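# Put phone on comic book, laptop on stand

## Task

Place the phone so it lies flat and sits entirely on top of the comic book. Also place the closed laptop on the laptop stand, top face pointing up, with one of its long edges resting against the stand's lips. At the end, neither gripper may be in contact with the phone or the laptop.

## Robot and tools

Robot: two arms, left_arm and right_arm, each ending in a two-finger parallel gripper. Two head cameras give images: cam_head_left and cam_head_right, both 896x504 pixels.

Scene frame: origin at table-top height, halfway between the two arms' nominal bases. +x points out across the table, +z points up, and left_arm sits on the +y side. The arm names do not match image left and right. Positions are in metres. Orientation is printed as end_effector_quat_wxyz. A gripper's fingers point along its own +z and close along its own y. end_effector_position is the spot between the finger pads, roughly 1 cm short of the tips. Printed positions can be off a little, more when the arm reaches far.

A row is always 14 numbers, each from -1 to 1, even when one arm is idle: left_arm dx, dy, dz, rx, ry, rz, opening, then right_arm in the same seven-number order. dx, dy, dz are offsets along the scene axes, and 1.0 equals 0.6 m. rx, ry, rz form one rotation vector in scene axes, turning about the Hand target's position, where 1.0 equals 180 degrees. All six are offsets from that arm's Hand target as it stood when the action or move began, never a pose. Opening is absolute, not an offset: +1 is fully open (0.094 m), -1 is closed. Writing six zeros holds an arm at its Hand target. Always repeat the opening you want, since 0 is itself a command for half-open.

execute_actions(actions, cameras): actions is a list of actions; each action is a list of up to 15 rows, each row run for one step of 1/30 s. If fewer than 15 rows are given, the last repeats to fill 15 steps. Every row in an action counts from the start-of-action Hand target, so sending the same offset in a new action moves the arm further. An empty list just returns state and images. cameras chooses images: omitted, null or ["all"] for all, [] for none; an unknown name invalidates the call.

move(target, speed, blend, opening_speed, blocking, cameras): straight-line path for each gripper toward the offset row given in target (one 14-number row, or up to 15 rows that differ only in pose offsets, each counted from the same starting Hand targets). speed is metres per second, 0.002 to 0.5, default 0.25; rotation is capped at twice that in rad/s; one value or one per target. blend, in metres, rounds corners between listed targets. opening_speed (0.2 or more, scale units per second) ramps the fingers instead of sending the opening at once. Paths last at least 0.5 s and are cut at 10 s. Paths do not avoid obstacles or the other arm; faster moves lag, stray and hit harder. blocking=false returns after about 0.5 s while the move runs; then wait or stop before sending anything else.

wait(seconds 0 to 10, cameras) lets time pass with commands held. stop() brakes a running move. zoom_image(camera, region [x0,y0,x1,y1] in pixels, origin top-left, at most 504x504) gives a closer look at the latest image. finished_scene(scene): the first call only asks you to check; a second call really ends the scene and cannot be undone.

Results: each call returns arm state and images. Hand target is the pose each arm is currently commanded to, after clipping; the next offsets start from it. Each control step clips the command to within 100 mm and 20 degrees of the measured gripper pose, so Hand target may fall short of what you asked. Grippers often rest about a centimetre off in free air; that alone is not contact. Tool commands lists present gripper commands. grip_measured is the measured opening on the -1..+1 scale; it reads up to about 1.6 mm wide when empty and up to about 3 mm narrow under a firm squeeze. grip_effort_nm is gripper motor effort (negative closing) and does not prove a grasp. Joint torques include arm weight; values 3 and 4 wrap at ±28 N m. The move: line reports done, off_target, moving, held or fault, plus limits (paced means the pose was clipped, held means steps were withheld). done means within 10 mm and 2 degrees, not that nothing is touched. A pose unreachable line means the clearance check refused that arm's command; it does not guard gripper against gripper.

Cautions: an arm blocked by an object keeps pushing until you command its target back past the gripper. Do not let anything fall or leave it off the table. Avoid dropping, releasing moving objects, slamming, and hard hits or squeezes between arms, which can end the scene. Short random tugs on held items or pushes on loose ones may happen. Holding loads, keeping an arm stretched, or pushing against the unreachable heats motors; a MOTOR HOT line warns at 85 °C, and at 100 °C an OVER-TEMPERATURE FAULT drops that arm for 30 s or more. Faster, smoother completion with less effort is better. Finish with both grippers clear of the phone and laptop.

Each tool is called after ">>>" as name(argument=value, ...), one argument or row to a line, values as JSON.

## Session

>>> execute_actions(
  actions=[],
)

Scene clock: 0.00 s.
left_arm: end_effector_position=(+0.4936, +0.7722, +0.2723) grip_measured=+1.000 grip_effort_nm=n/a end_effector_quat_wxyz=(+0.538, +0.343, +0.763, +0.102) | right_arm: end_effector_position=(+0.0820, -0.5476, +0.1551) grip_measured=+1.000 grip_effort_nm=n/a end_effector_quat_wxyz=(-0.018, +0.931, +0.365, +0.017)
Joint positions: left_arm=[1.045 1.959 1.826 -0.901 1.086 1.589 0.094] | right_arm=[-1.159 1.068 0.818 -1.355 -0.035 1.239 0.094]
Joint velocities: left_arm=[-0.005 -0.024 0.012 -0.002 -0.066 0.007 0] | right_arm=[-0.015 -0.005 -0.002 -0.002 0.037 0.022 0]
Joint torques (N m): no reading
Motor temperatures (°C): left_arm=[23 25 27 24 28 25 28] | right_arm=[27 30 27 25 24 24 25]
Heat: left arm: hottest wrist yaw 28 °C; right arm: hottest shoulder 30 °C.
Hand target: left_arm +0.4958, +0.7761, +0.2941; +0.539, +0.352, +0.755, +0.121 | right_arm +0.0853, -0.5549, +0.1634; -0.006, +0.931, +0.366, +0.017
Tool commands: left_gripper/opening=+1.0 right_gripper/opening=+1.0

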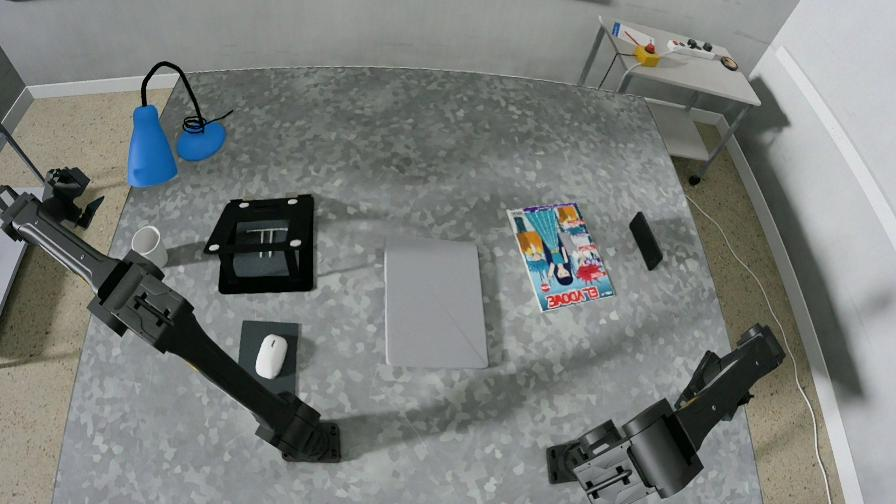

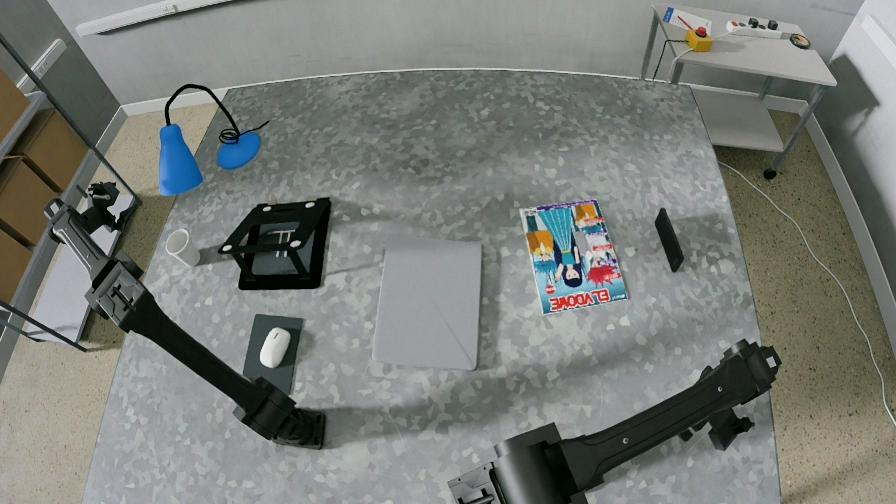

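>>> zoom_image(
  camera="cam_head_left",
  region=[180, 170, 340, 310],
)

>>> zoom_image(
  camera="cam_head_right",
  region=[200, 170, 360, 310],
)

>>> zoom_image(
  camera="cam_head_right",
  region=[500, 170, 720, 330],
)

>>> zoom_image(
  camera="cam_head_left",
  region=[360, 220, 510, 390],
)

>>> zoom_image(
  camera="cam_head_left",
  region=[600, 190, 700, 290],
)

>>> zoom_image(
  camera="cam_head_right",
  region=[360, 220, 510, 390],
)

Scaled by 3.150.

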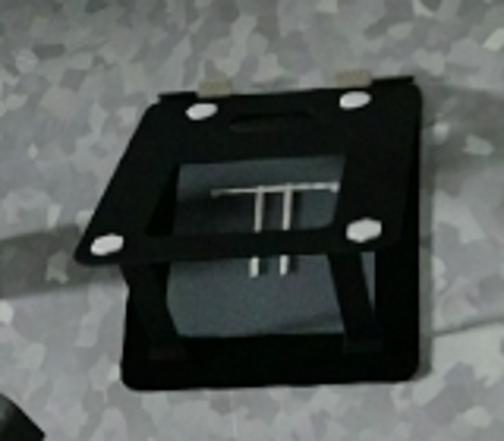

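Scaled by 3.150.

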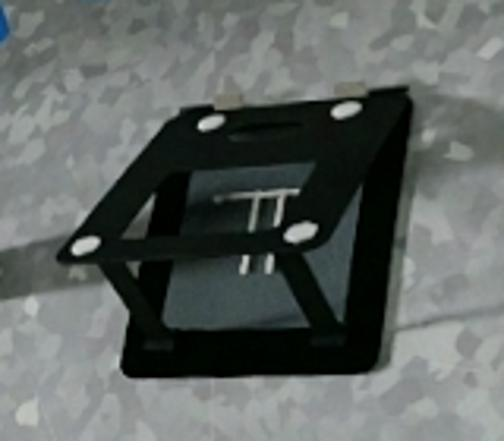

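Scaled by 2.291.

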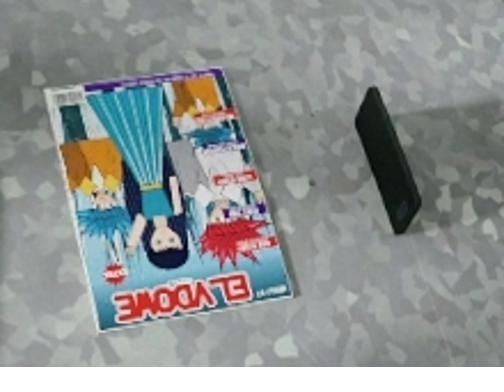

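Scaled by 2.965.

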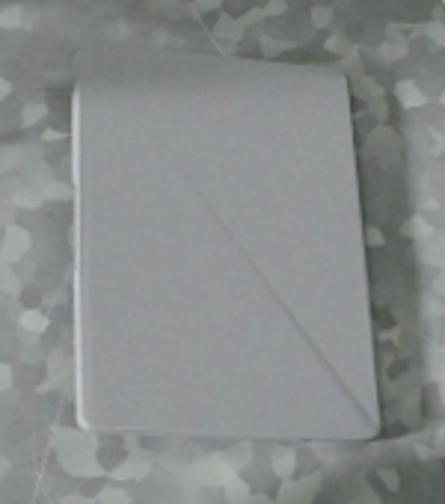

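Scaled by 5.040.

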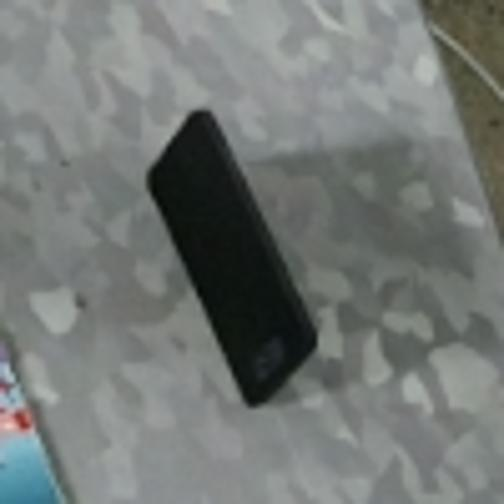

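Scaled by 2.965.

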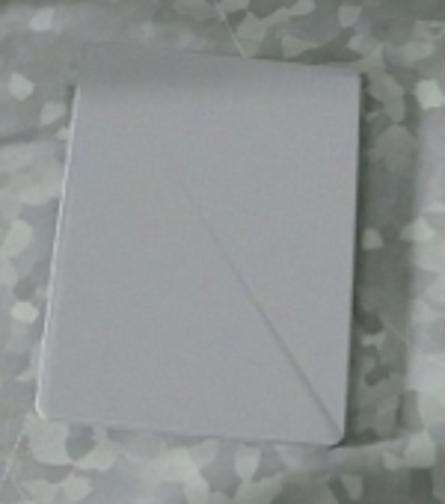

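>>> move(
  target=[0,0,0,0,0,0,1,0.525,0.175,0.144,0,0,-0.1,1],
)

Scene clock: 52.03 s.
left_arm: end_effector_position=(+0.4937, +0.7723, +0.2720) grip_measured=+1.000 grip_effort_nm=0.022 end_effector_quat_wxyz=(+0.538, +0.343, +0.763, +0.102) | right_arm: end_effector_position=(+0.3850, -0.4480, +0.2318) grip_measured=+1.000 grip_effort_nm=-0.012 end_effector_quat_wxyz=(-0.058, +0.938, +0.339, +0.039)
Joint positions: left_arm=[1.045 1.959 1.826 -0.901 1.086 1.589 0.094] | right_arm=[-0.378 1.49 1.392 -1.49 -0.139 2.075 0.094]
Joint velocities: left_arm=[-0.005 -0.005 0.012 -0.007 -0.037 -0.081 0] | right_arm=[-0.015 -0.005 0.002 -0.007 0.007 0.007 0]
Joint torques (N m): left_arm=[-1.85 -23.47 13.61 1.24 0.48 -0.04] | right_arm=[1.03 -12.57 12.62 -0.36 -0.02 0.22]
Motor temperatures (°C): left_arm=[23 28 32 24 28 24 27] | right_arm=[27 31 35 25 24 24 25]
Heat: left arm: hottest elbow 32 °C; right arm: hottest elbow 35 °C.
Hand target: left_arm +0.4958, +0.7762, +0.2938; +0.539, +0.352, +0.755, +0.121 | right_arm +0.4036, -0.4507, +0.2438; -0.008, +0.976, +0.215, +0.016
Off the commanded pose: left_arm 0.023 m, 3 deg | right_arm 0.024 m, 16 deg.
joint sent to its limit (right arm) — joint 6 (wrist roll), upper limit. The joint targets are off in position and orientation.
move: off_target (left_arm, right_arm)

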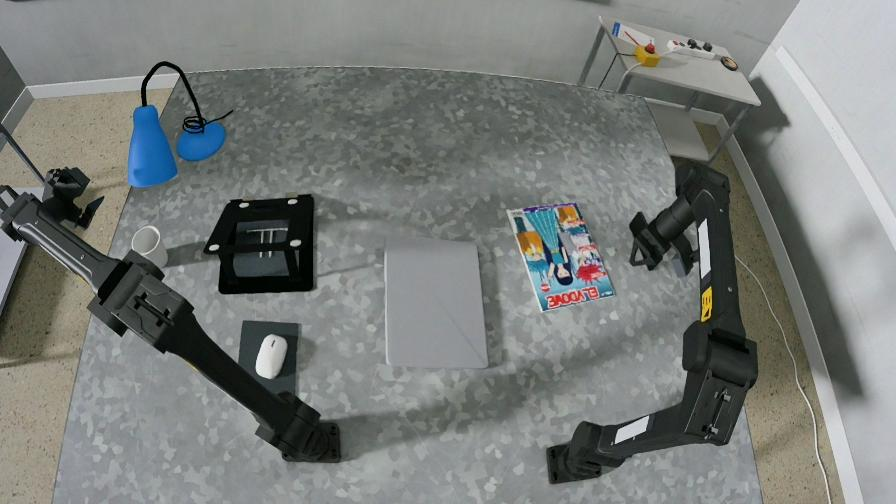

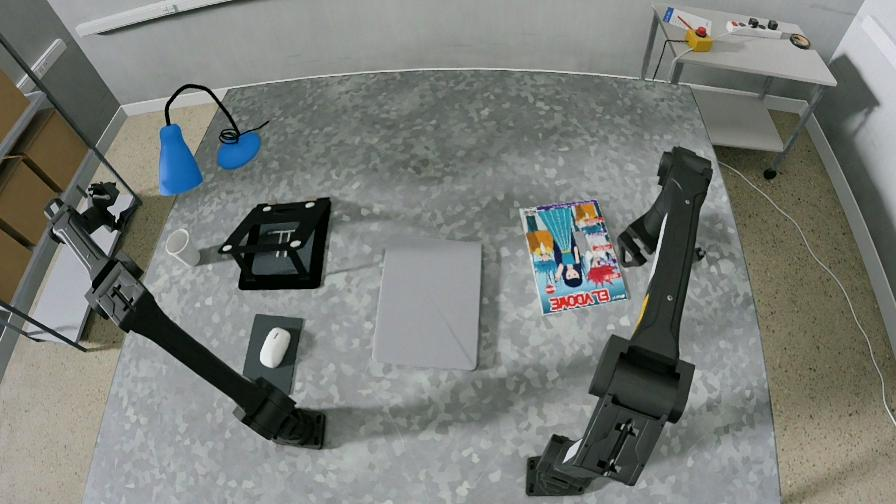

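>>> move(
  target=[
    [0,0,0,0,0,0,1,0,0,0,0,0,0.5,1],
    [0,0,0,0,0,0,1,-0.1,0.2,0,0,0,0.99,1],
  ],
  speed=0.4,
)

Scene clock: 62.90 s.
left_arm: end_effector_position=(+0.4937, +0.7723, +0.2720) grip_measured=+1.000 grip_effort_nm=0.017 end_effector_quat_wxyz=(+0.538, +0.343, +0.763, +0.102) | right_arm: end_effector_position=(+0.3507, -0.3327, +0.2415) grip_measured=+1.000 grip_effort_nm=-0.022 end_effector_quat_wxyz=(-0.021, -0.191, +0.981, -0.005)
Joint positions: left_arm=[1.045 1.959 1.826 -0.901 1.086 1.589 0.094] | right_arm=[-0.051 1.358 1.284 -1.535 0.02 -0.43 0.094]
Joint velocities: left_arm=[-0.015 -0.005 -0.002 0.002 -0.037 0.051 0] | right_arm=[0.005 -0.005 -0.002 0.012 0.037 -0.051 0]
Joint torques (N m): left_arm=[-1.26 -23.24 13.78 1.05 0.53 -0.01] | right_arm=[1.2 -14.21 7.24 0.02 0.02 0.09]
Motor temperatures (°C): left_arm=[23 29 33 24 28 24 27] | right_arm=[27 31 37 25 24 24 25]
Heat: left arm: hottest elbow 33 °C; right arm: hottest elbow 37 °C.
Hand target: left_arm +0.4958, +0.7761, +0.2941; +0.539, +0.352, +0.755, +0.121 | right_arm +0.3445, -0.3286, +0.2432; -0.019, -0.200, +0.980, -0.006
Off the commanded pose: left_arm 0.022 m, 3 deg | right_arm 0.008 m, 1 deg.
move: off_target (left_arm)

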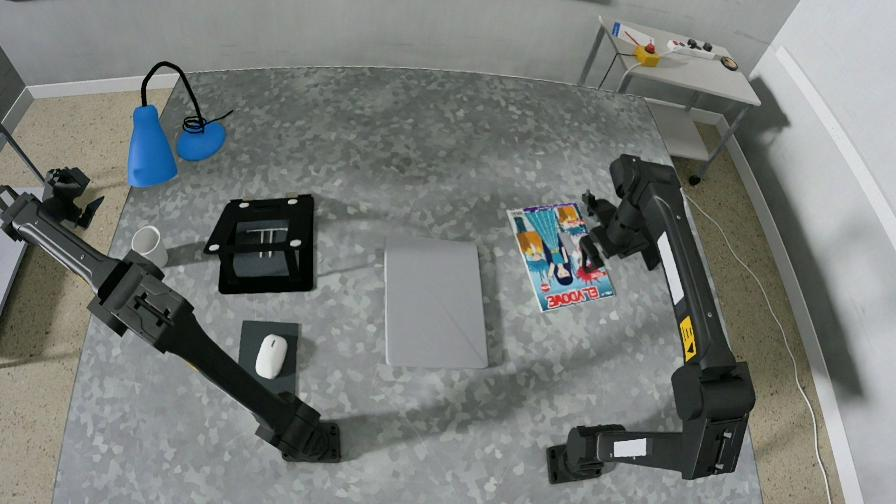

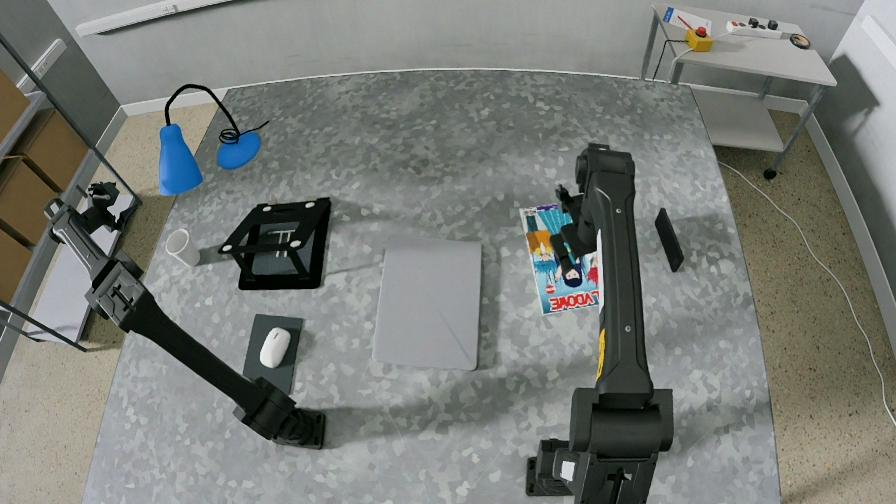

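>>> move(
  target=[0,0,0,0,0,0,1,0,-0.2,-0.27,0,0,0,0],
)

Scene clock: 67.53 s.
left_arm: end_effector_position=(+0.4937, +0.7723, +0.2720) grip_measured=+1.000 grip_effort_nm=0.022 end_effector_quat_wxyz=(+0.538, +0.343, +0.763, +0.102) | right_arm: end_effector_position=(+0.3433, -0.4483, +0.0918) grip_measured=+0.001 grip_effort_nm=-0.085 end_effector_quat_wxyz=(-0.011, -0.200, +0.980, -0.010)
Joint positions: left_arm=[1.045 1.959 1.826 -0.901 1.086 1.589 0.094] | right_arm=[-0.344 1.491 1.012 -1.101 0.029 -0.742 0.047]
Joint velocities: left_arm=[-0.015 -0.005 -0.002 -0.002 -0.037 -0.051 0] | right_arm=[-0.005 0.005 0.002 -0.012 0.022 -0.051 0]
Joint torques (N m): left_arm=[-1.2 -23.53 13.87 1.06 0.53 -0.08] | right_arm=[-0.21 -11.52 6.86 0.5 0.02 0.07]
Motor temperatures (°C): left_arm=[23 29 33 24 28 24 27] | right_arm=[27 31 36 25 24 24 25]
Heat: left arm: hottest elbow 33 °C; right arm: hottest elbow 36 °C.
Hand target: left_arm +0.4958, +0.7762, +0.2938; +0.539, +0.352, +0.755, +0.121 | right_arm +0.3420, -0.4517, +0.0827; -0.017, -0.200, +0.980, -0.007
Off the commanded pose: left_arm 0.023 m, 3 deg | right_arm 0.011 m, 1 deg.
move: off_target (left_arm, right_arm)

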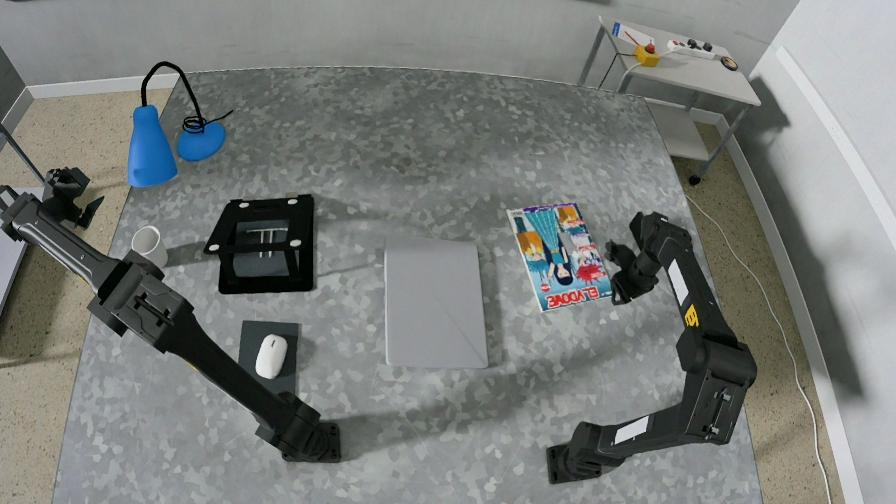

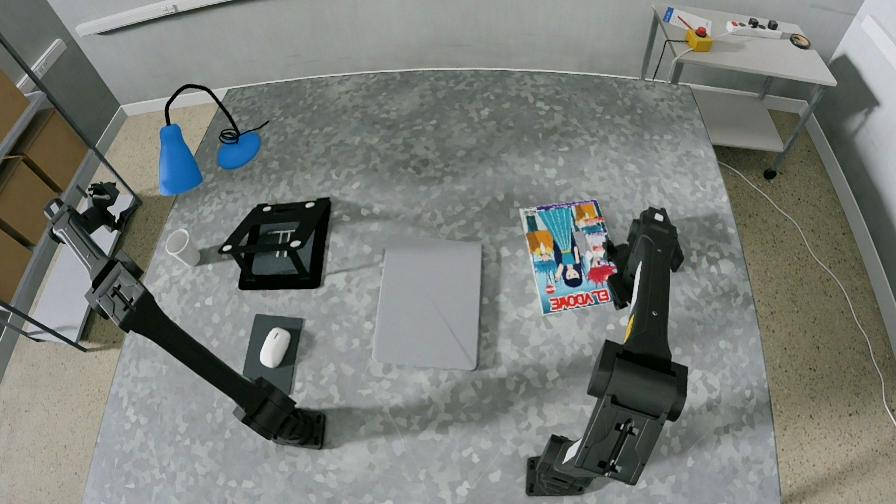

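>>> zoom_image(
  camera="cam_head_left",
  region=[560, 190, 720, 340],
)

>>> zoom_image(
  camera="cam_head_right",
  region=[560, 190, 720, 340],
)

Scaled by 3.150.

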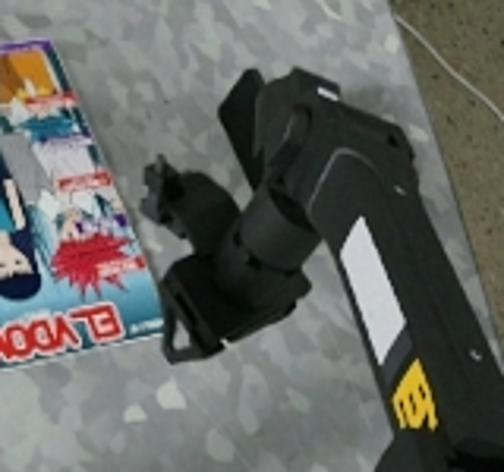

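Scaled by 3.150.

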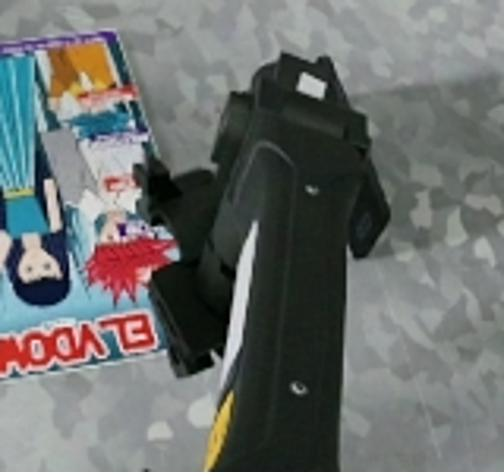

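>>> move(
  target=[-0.41,-0.29,0.1,-0.084,0.374,0.245,-1,-0.15,0,-0.07,0,0,0,-1],
  speed=0.35,
)

>>> move(
  target=[0,-0.7,-0.35,0,0,0,-1,0,0,0,0,0,0,-1],
  speed=0.35,
)

Scene clock: 82.07 s.
left_arm: end_effector_position=(+0.2459, +0.6144, +0.3505) grip_measured=-0.987 grip_effort_nm=-0.681 end_effector_quat_wxyz=(+0.027, -0.005, +0.998, +0.048) | right_arm: end_effector_position=(+0.2551, -0.4480, +0.0402) grip_measured=-0.992 grip_effort_nm=-0.447 end_effector_quat_wxyz=(-0.023, -0.203, +0.979, -0.002)
Joint positions: left_arm=[1.022 1.41 1.62 -1.671 -0.002 1.041 0.001] | right_arm=[-0.436 1.382 0.738 -0.961 0.03 -0.839 0]
Joint velocities: left_arm=[-0.005 0.005 0.007 -0.002 -0.022 -0.037 0] | right_arm=[0.005 -0.024 0.012 0.002 0.11 -0.037 -0.001]
Joint torques (N m): left_arm=[-1.96 -14.04 9.51 0.06 -0.1 -0.02] | right_arm=[-0.44 -12.16 5.67 0.39 0.07 0.1]
Motor temperatures (°C): left_arm=[23 29 33 24 28 24 27] | right_arm=[27 31 35 25 24 23 25]
Heat: left arm: hottest elbow 33 °C; right arm: hottest elbow 35 °C.
Hand target: left_arm +0.2475, +0.6054, +0.3527; +0.002, -0.002, +1.000, +0.007 | right_arm +0.2516, -0.4512, +0.0420; -0.016, -0.200, +0.980, -0.007
Off the commanded pose: left_arm 0.013 m, 6 deg | right_arm 0.005 m, 1 deg.
joint sent to its limit (left arm) — joint 4 (wrist pitch), lower limit. The joint targets are off in position and orientation.
move: off_target (left_arm)

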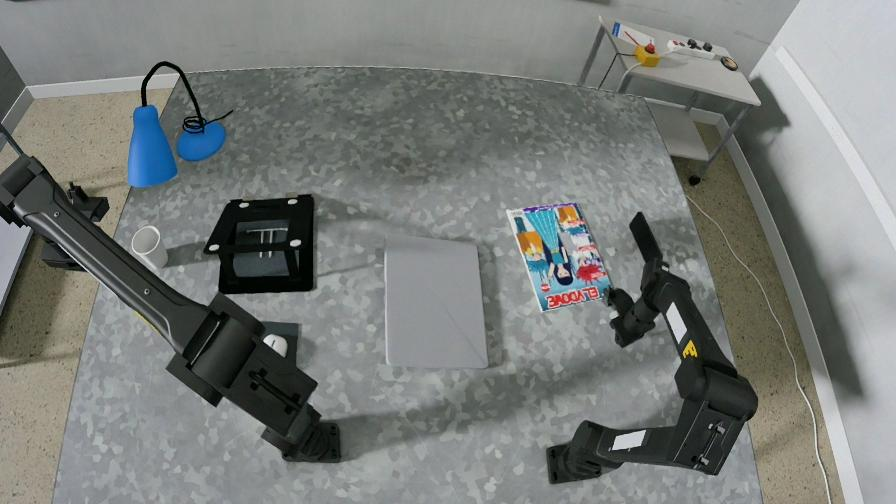

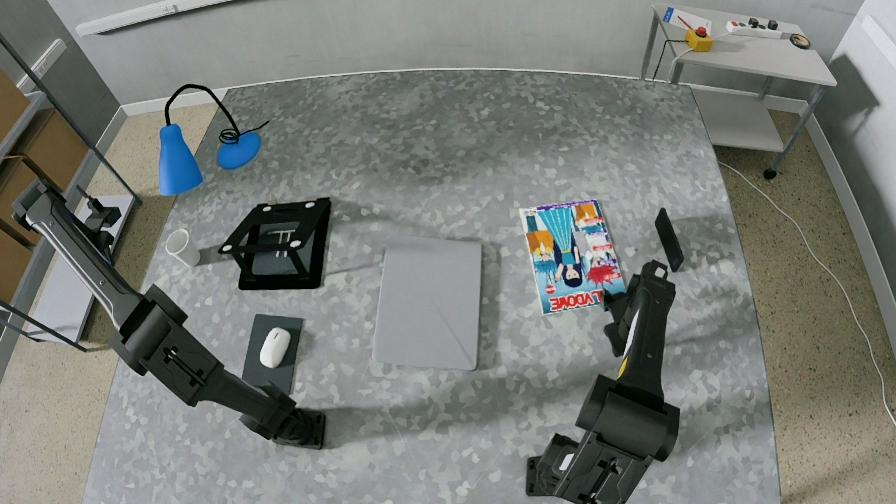

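Scene clock: 84.70 s.
left_arm: end_effector_position=(+0.2413, +0.1857, +0.1480) grip_measured=-0.987 grip_effort_nm=-0.686 end_effector_quat_wxyz=(+0.005, -0.005, +1.000, +0.005) | right_arm: end_effector_position=(+0.2550, -0.4481, +0.0402) grip_measured=-0.992 grip_effort_nm=-0.447 end_effector_quat_wxyz=(-0.023, -0.203, +0.979, -0.002)
Joint positions: left_arm=[-0.302 0.901 0.701 -1.363 -0.012 -0.283 0.001] | right_arm=[-0.436 1.382 0.738 -0.961 0.03 -0.839 0]
Joint velocities: left_arm=[-0.015 -0.015 -0.017 0.002 -0.007 -0.051 -0.001] | right_arm=[-0.005 -0.005 -0.002 -0.002 0.007 -0.022 0]
Joint torques (N m): left_arm=[-2.14 -3.78 10.28 0.91 -0.19 -0.14] | right_arm=[-0.26 -12.22 5.64 0.4 0.07 0.09]
Motor temperatures (°C): left_arm=[23 29 33 24 28 24 27] | right_arm=[27 31 34 25 24 23 25]
Heat: left arm: hottest elbow 33 °C; right arm: hottest elbow 34 °C.
Hand target: left_arm +0.2439, +0.1822, +0.1461; +0.007, -0.002, +1.000, +0.006 | right_arm +0.2515, -0.4513, +0.0420; -0.016, -0.200, +0.980, -0.007
Off the commanded pose: left_arm 0.008 m, 1 deg | right_arm 0.005 m, 1 deg.
move: done

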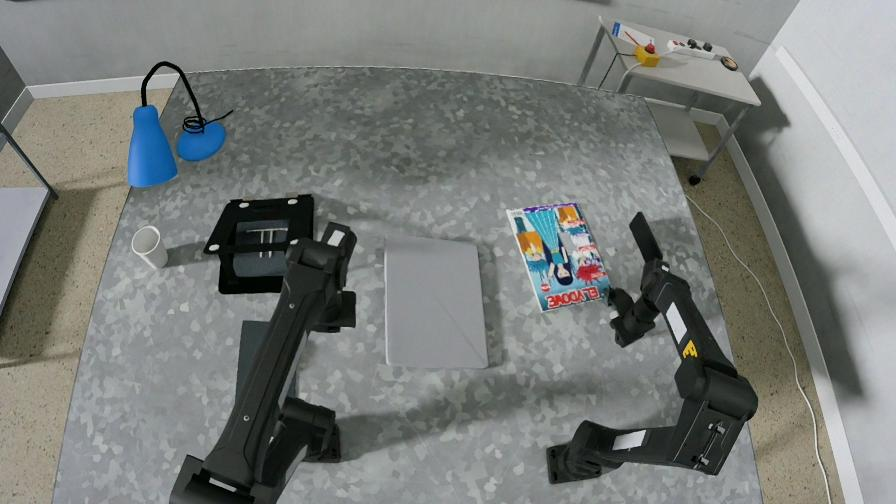

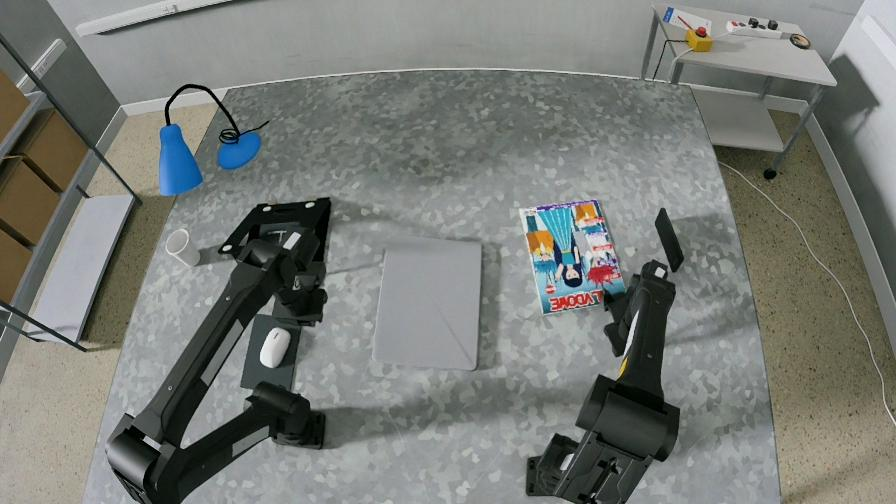

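>>> zoom_image(
  camera="cam_head_left",
  region=[580, 200, 720, 360],
)

>>> zoom_image(
  camera="cam_head_right",
  region=[570, 240, 710, 380],
)

>>> zoom_image(
  camera="cam_head_left",
  region=[280, 210, 420, 370],
)

>>> zoom_image(
  camera="cam_head_right",
  region=[240, 210, 380, 370],
)

Scaled by 3.150.

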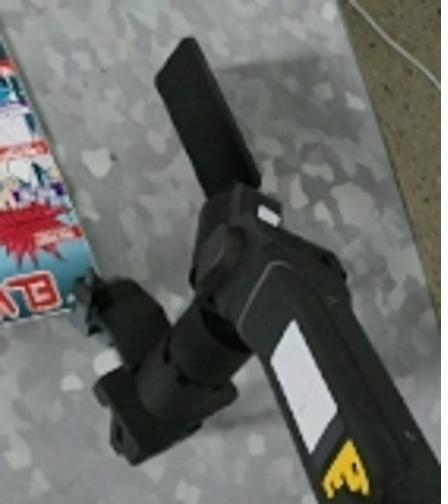

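Scaled by 3.600.

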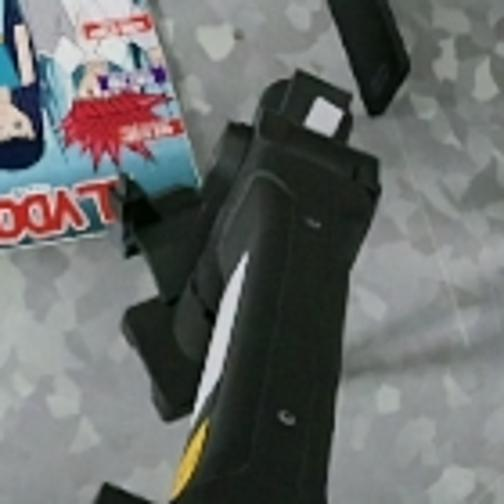

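Scaled by 3.150.

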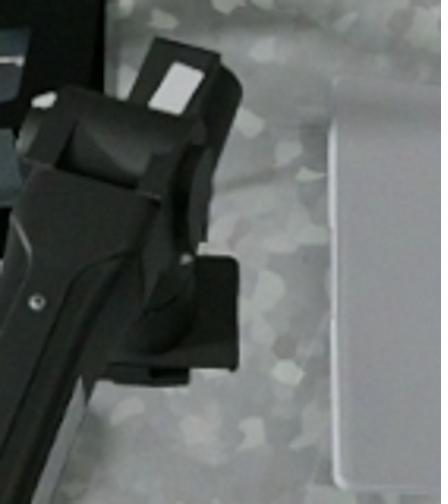

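Scaled by 3.150.

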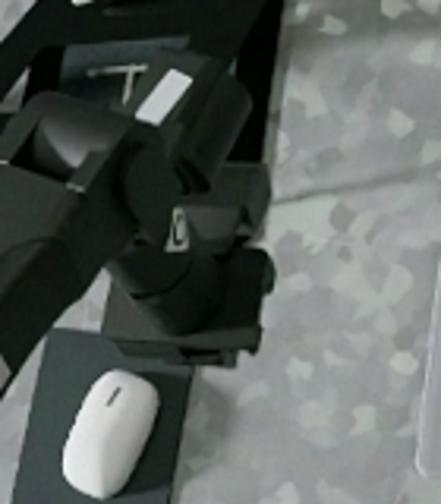

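>>> move(
  target=[0,0,-0.15,0,-0.25,0,-1,0,0,0.03,0,-0.25,0,-1],
)

>>> zoom_image(
  camera="cam_head_left",
  region=[280, 210, 420, 370],
)

>>> zoom_image(
  camera="cam_head_right",
  region=[240, 210, 380, 370],
)

>>> zoom_image(
  camera="cam_head_left",
  region=[570, 220, 710, 380],
)

>>> zoom_image(
  camera="cam_head_right",
  region=[560, 240, 700, 400],
)

Scene clock: 103.57 s.
left_arm: end_effector_position=(+0.2425, +0.1849, +0.0593) grip_measured=-0.987 grip_effort_nm=-0.686 end_effector_quat_wxyz=(+0.384, -0.008, +0.923, +0.005) | right_arm: end_effector_position=(+0.2542, -0.4493, +0.0629) grip_measured=-0.992 grip_effort_nm=-0.442 end_effector_quat_wxyz=(+0.355, -0.189, +0.912, -0.081)
Joint positions: left_arm=[-0.626 0.337 0.121 -0.669 -0.424 -0.461 0.001] | right_arm=[-0.687 0.986 0.324 -0.28 -0.43 -0.947 0]
Joint velocities: left_arm=[-0.015 -0.005 -0.007 0.007 -0.007 -0.066 0] | right_arm=[0.005 -0.015 -0.007 -0.007 0.007 -0.022 0]
Joint torques (N m): left_arm=[-2.26 1.14 10.25 2.09 -0.41 -0.11] | right_arm=[-0.32 -5.89 6.45 1.55 -0.31 0.12]
Motor temperatures (°C): left_arm=[23 28 33 24 27 24 28] | right_arm=[27 32 34 25 24 23 25]
Heat: left arm: hottest elbow 33 °C; right arm: hottest elbow 34 °C.
Hand target: left_arm +0.2429, +0.1816, +0.0576; +0.390, -0.007, +0.921, -0.001 | right_arm +0.2509, -0.4512, +0.0626; +0.359, -0.187, +0.910, -0.088
Off the commanded pose: left_arm 0.004 m, 1 deg | right_arm 0.004 m, 1 deg.
move: done

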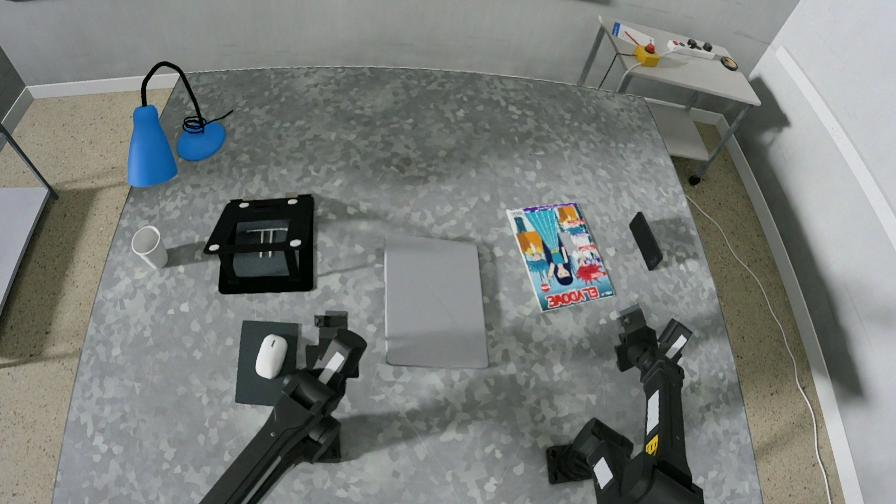

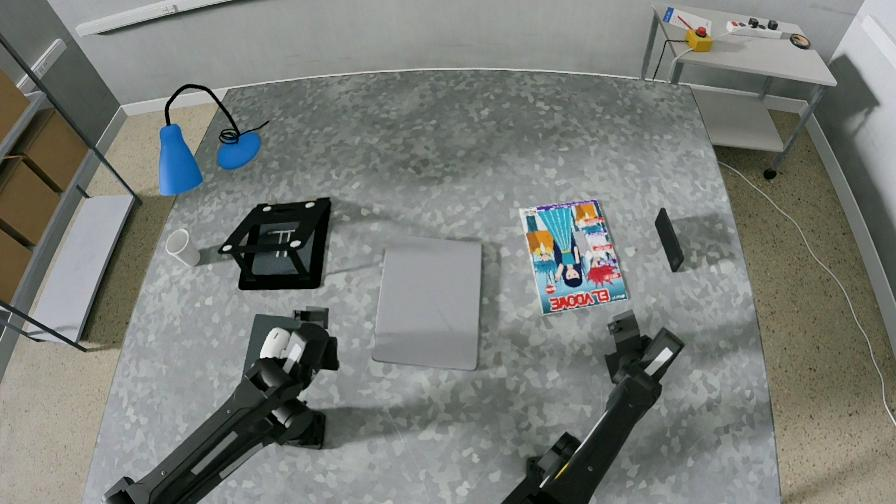

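Scaled by 3.150.

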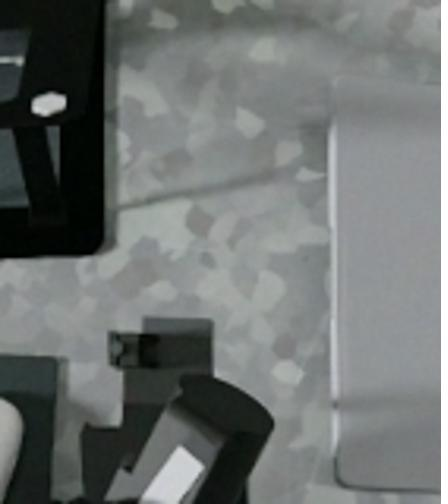

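Scaled by 3.150.

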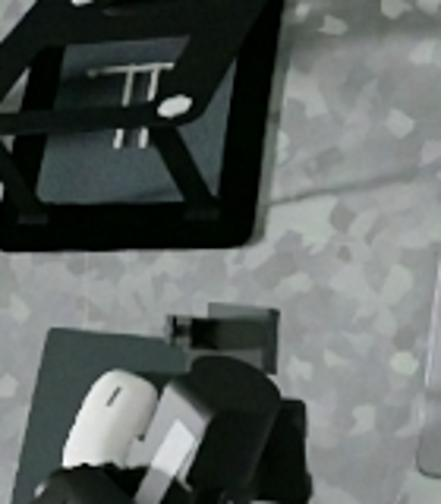

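Scaled by 3.150.

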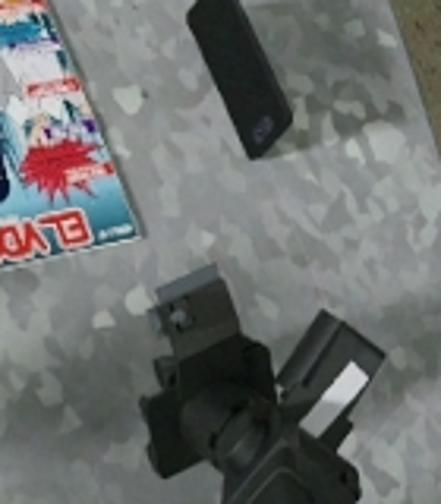

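Scaled by 3.150.

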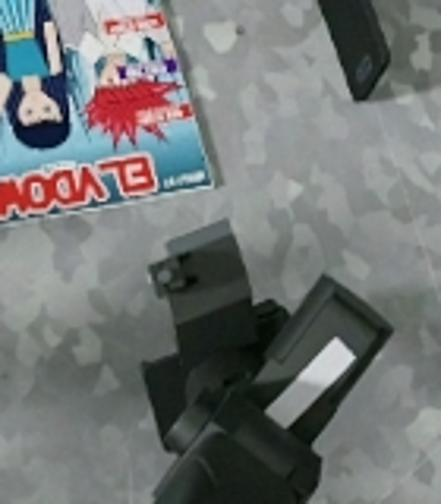

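>>> move(
  target=[0,0,0,0,0,0,-1,0.332,-0.131,0.162,0.0285,0.24,-0.049,1],
)

>>> zoom_image(
  camera="cam_head_left",
  region=[580, 150, 720, 290],
)

>>> zoom_image(
  camera="cam_head_right",
  region=[600, 150, 740, 290],
)

Scene clock: 117.90 s.
left_arm: end_effector_position=(+0.2425, +0.1847, +0.0594) grip_measured=-0.987 grip_effort_nm=-0.681 end_effector_quat_wxyz=(+0.384, -0.008, +0.923, +0.005) | right_arm: end_effector_position=(+0.4312, -0.5298, +0.1470) grip_measured=+0.999 grip_effort_nm=0.061 end_effector_quat_wxyz=(-0.007, -0.117, +0.993, +0.012)
Joint positions: left_arm=[-0.626 0.337 0.121 -0.669 -0.424 -0.462 0.001] | right_arm=[-0.452 1.724 1.454 -1.325 -0.013 -0.681 0.094]
Joint velocities: left_arm=[0.015 -0.005 -0.002 -0.017 0.022 0.022 0.001] | right_arm=[-0.005 0.005 -0.007 -0.007 0.022 -0.037 0.001]
Joint torques (N m): left_arm=[-3.08 0.97 10.36 2 -0.39 -0.06] | right_arm=[1.26 -16.38 12.33 -0.06 0.06 0.23]
Motor temperatures (°C): left_arm=[23 27 33 24 27 24 28] | right_arm=[27 31 34 25 24 23 25]
Heat: left arm: hottest elbow 33 °C; right arm: hottest elbow 34 °C.
Hand target: left_arm +0.2428, +0.1815, +0.0575; +0.390, -0.007, +0.921, -0.001 | right_arm +0.4512, -0.5336, +0.1537; +0.000, -0.119, +0.993, +0.006
Off the commanded pose: left_arm 0.004 m, 1 deg | right_arm 0.023 m, 2 deg.
move: off_target (right_arm)

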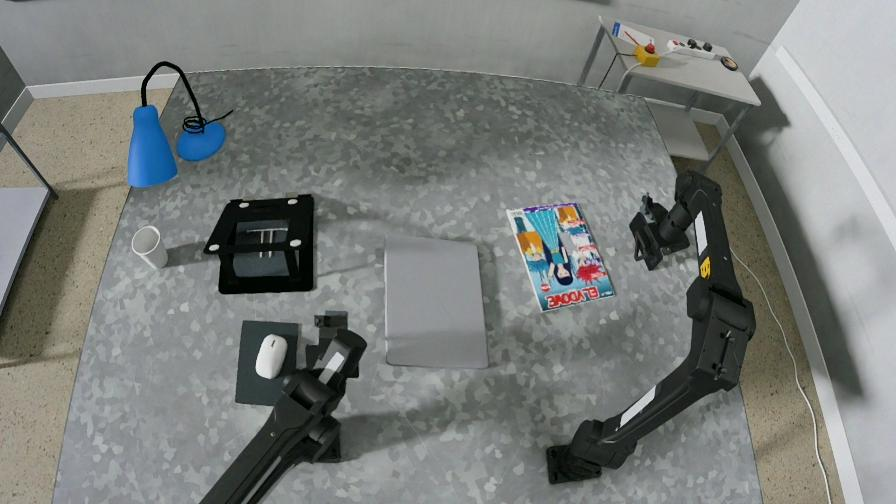

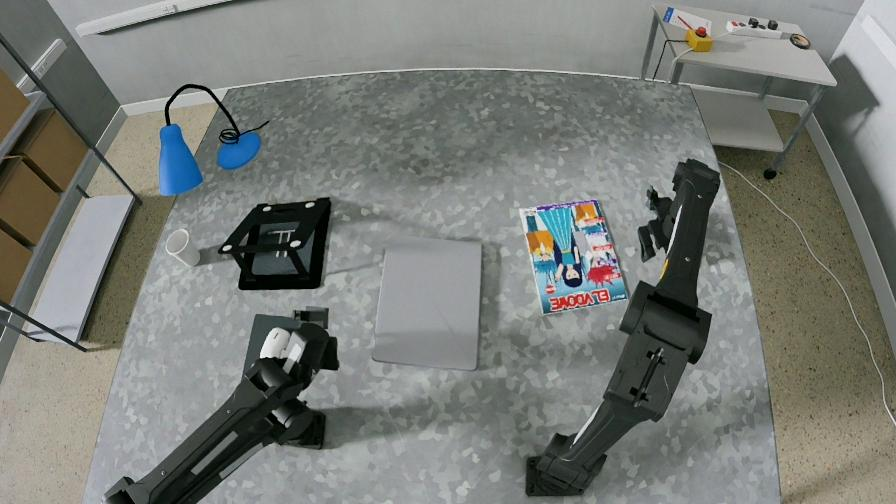

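Scaled by 3.600.

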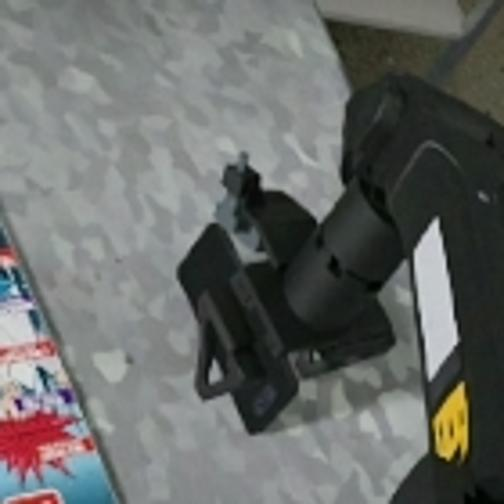

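Scaled by 3.600.

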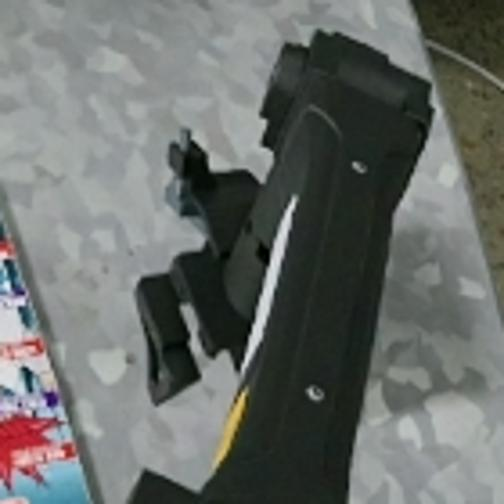

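>>> move(
  target=[0,0,0,0,0,0,-1,0.098,-0.044,-0.05,0,0,0,1],
)

>>> zoom_image(
  camera="cam_head_left",
  region=[580, 150, 720, 290],
)

>>> zoom_image(
  camera="cam_head_right",
  region=[600, 150, 740, 290],
)

Scene clock: 125.03 s.
left_arm: end_effector_position=(+0.2425, +0.1847, +0.0594) grip_measured=-0.987 grip_effort_nm=-0.686 end_effector_quat_wxyz=(+0.384, -0.008, +0.923, +0.005) | right_arm: end_effector_position=(+0.4906, -0.5583, +0.1151) grip_measured=+0.999 grip_effort_nm=0.066 end_effector_quat_wxyz=(-0.009, -0.117, +0.993, +0.013)
Joint positions: left_arm=[-0.626 0.337 0.121 -0.669 -0.424 -0.462 0.001] | right_arm=[-0.452 1.916 1.643 -1.326 -0.013 -0.681 0.094]
Joint velocities: left_arm=[-0.005 -0.005 -0.002 0.007 -0.037 -0.066 0] | right_arm=[-0.005 -0.005 -0.002 -0.002 -0.051 -0.022 -0.002]
Joint torques (N m): left_arm=[-2.67 0.79 10.51 2.07 -0.36 -0.11] | right_arm=[1.38 -20.19 12.08 -0.31 0.06 0.22]
Motor temperatures (°C): left_arm=[23 27 33 24 27 24 28] | right_arm=[27 32 35 25 24 23 25]
Heat: left arm: hottest elbow 33 °C; right arm: hottest elbow 35 °C.
Hand target: left_arm +0.2428, +0.1815, +0.0575; +0.390, -0.007, +0.921, -0.001 | right_arm +0.5091, -0.5608, +0.1228; +0.000, -0.119, +0.993, +0.006
Off the commanded pose: left_arm 0.004 m, 1 deg | right_arm 0.021 m, 1 deg.
move: off_target (right_arm)

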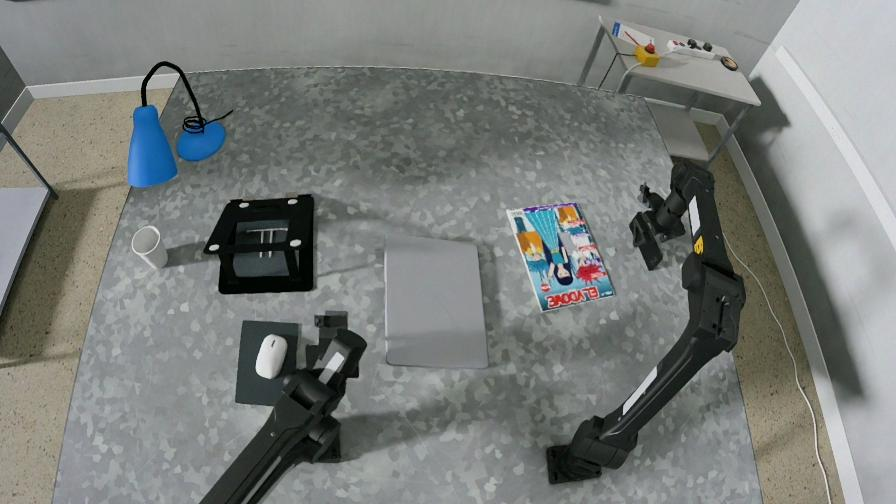

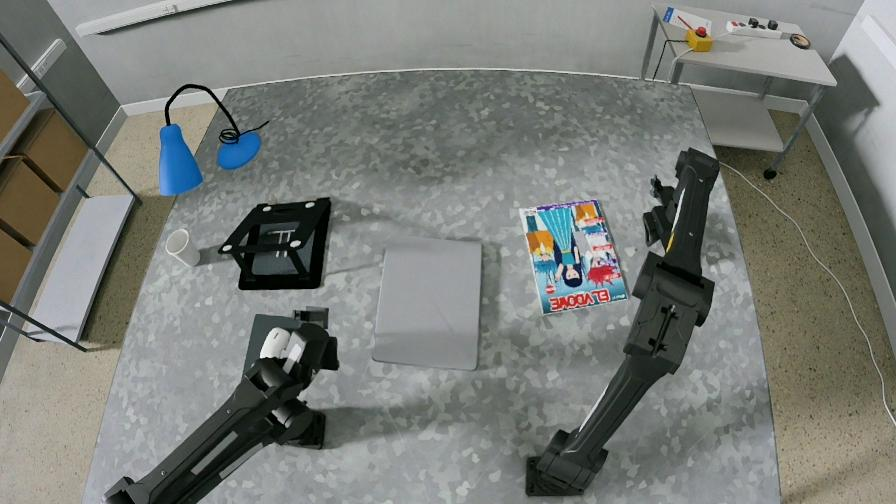

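Scaled by 3.600.

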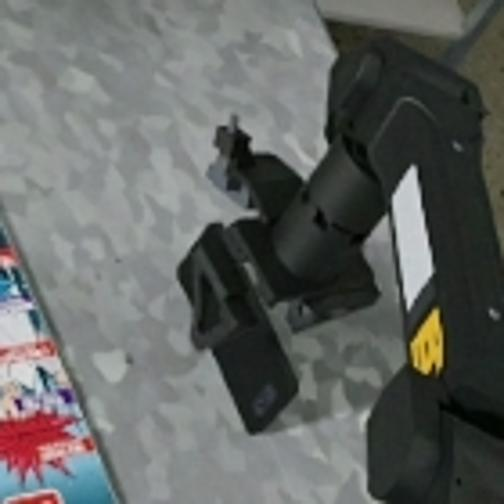

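Scaled by 3.600.

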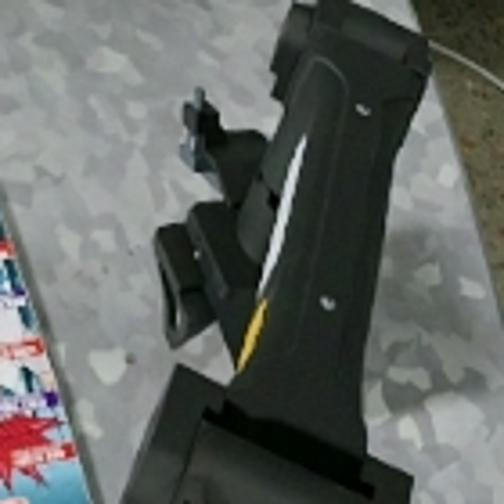

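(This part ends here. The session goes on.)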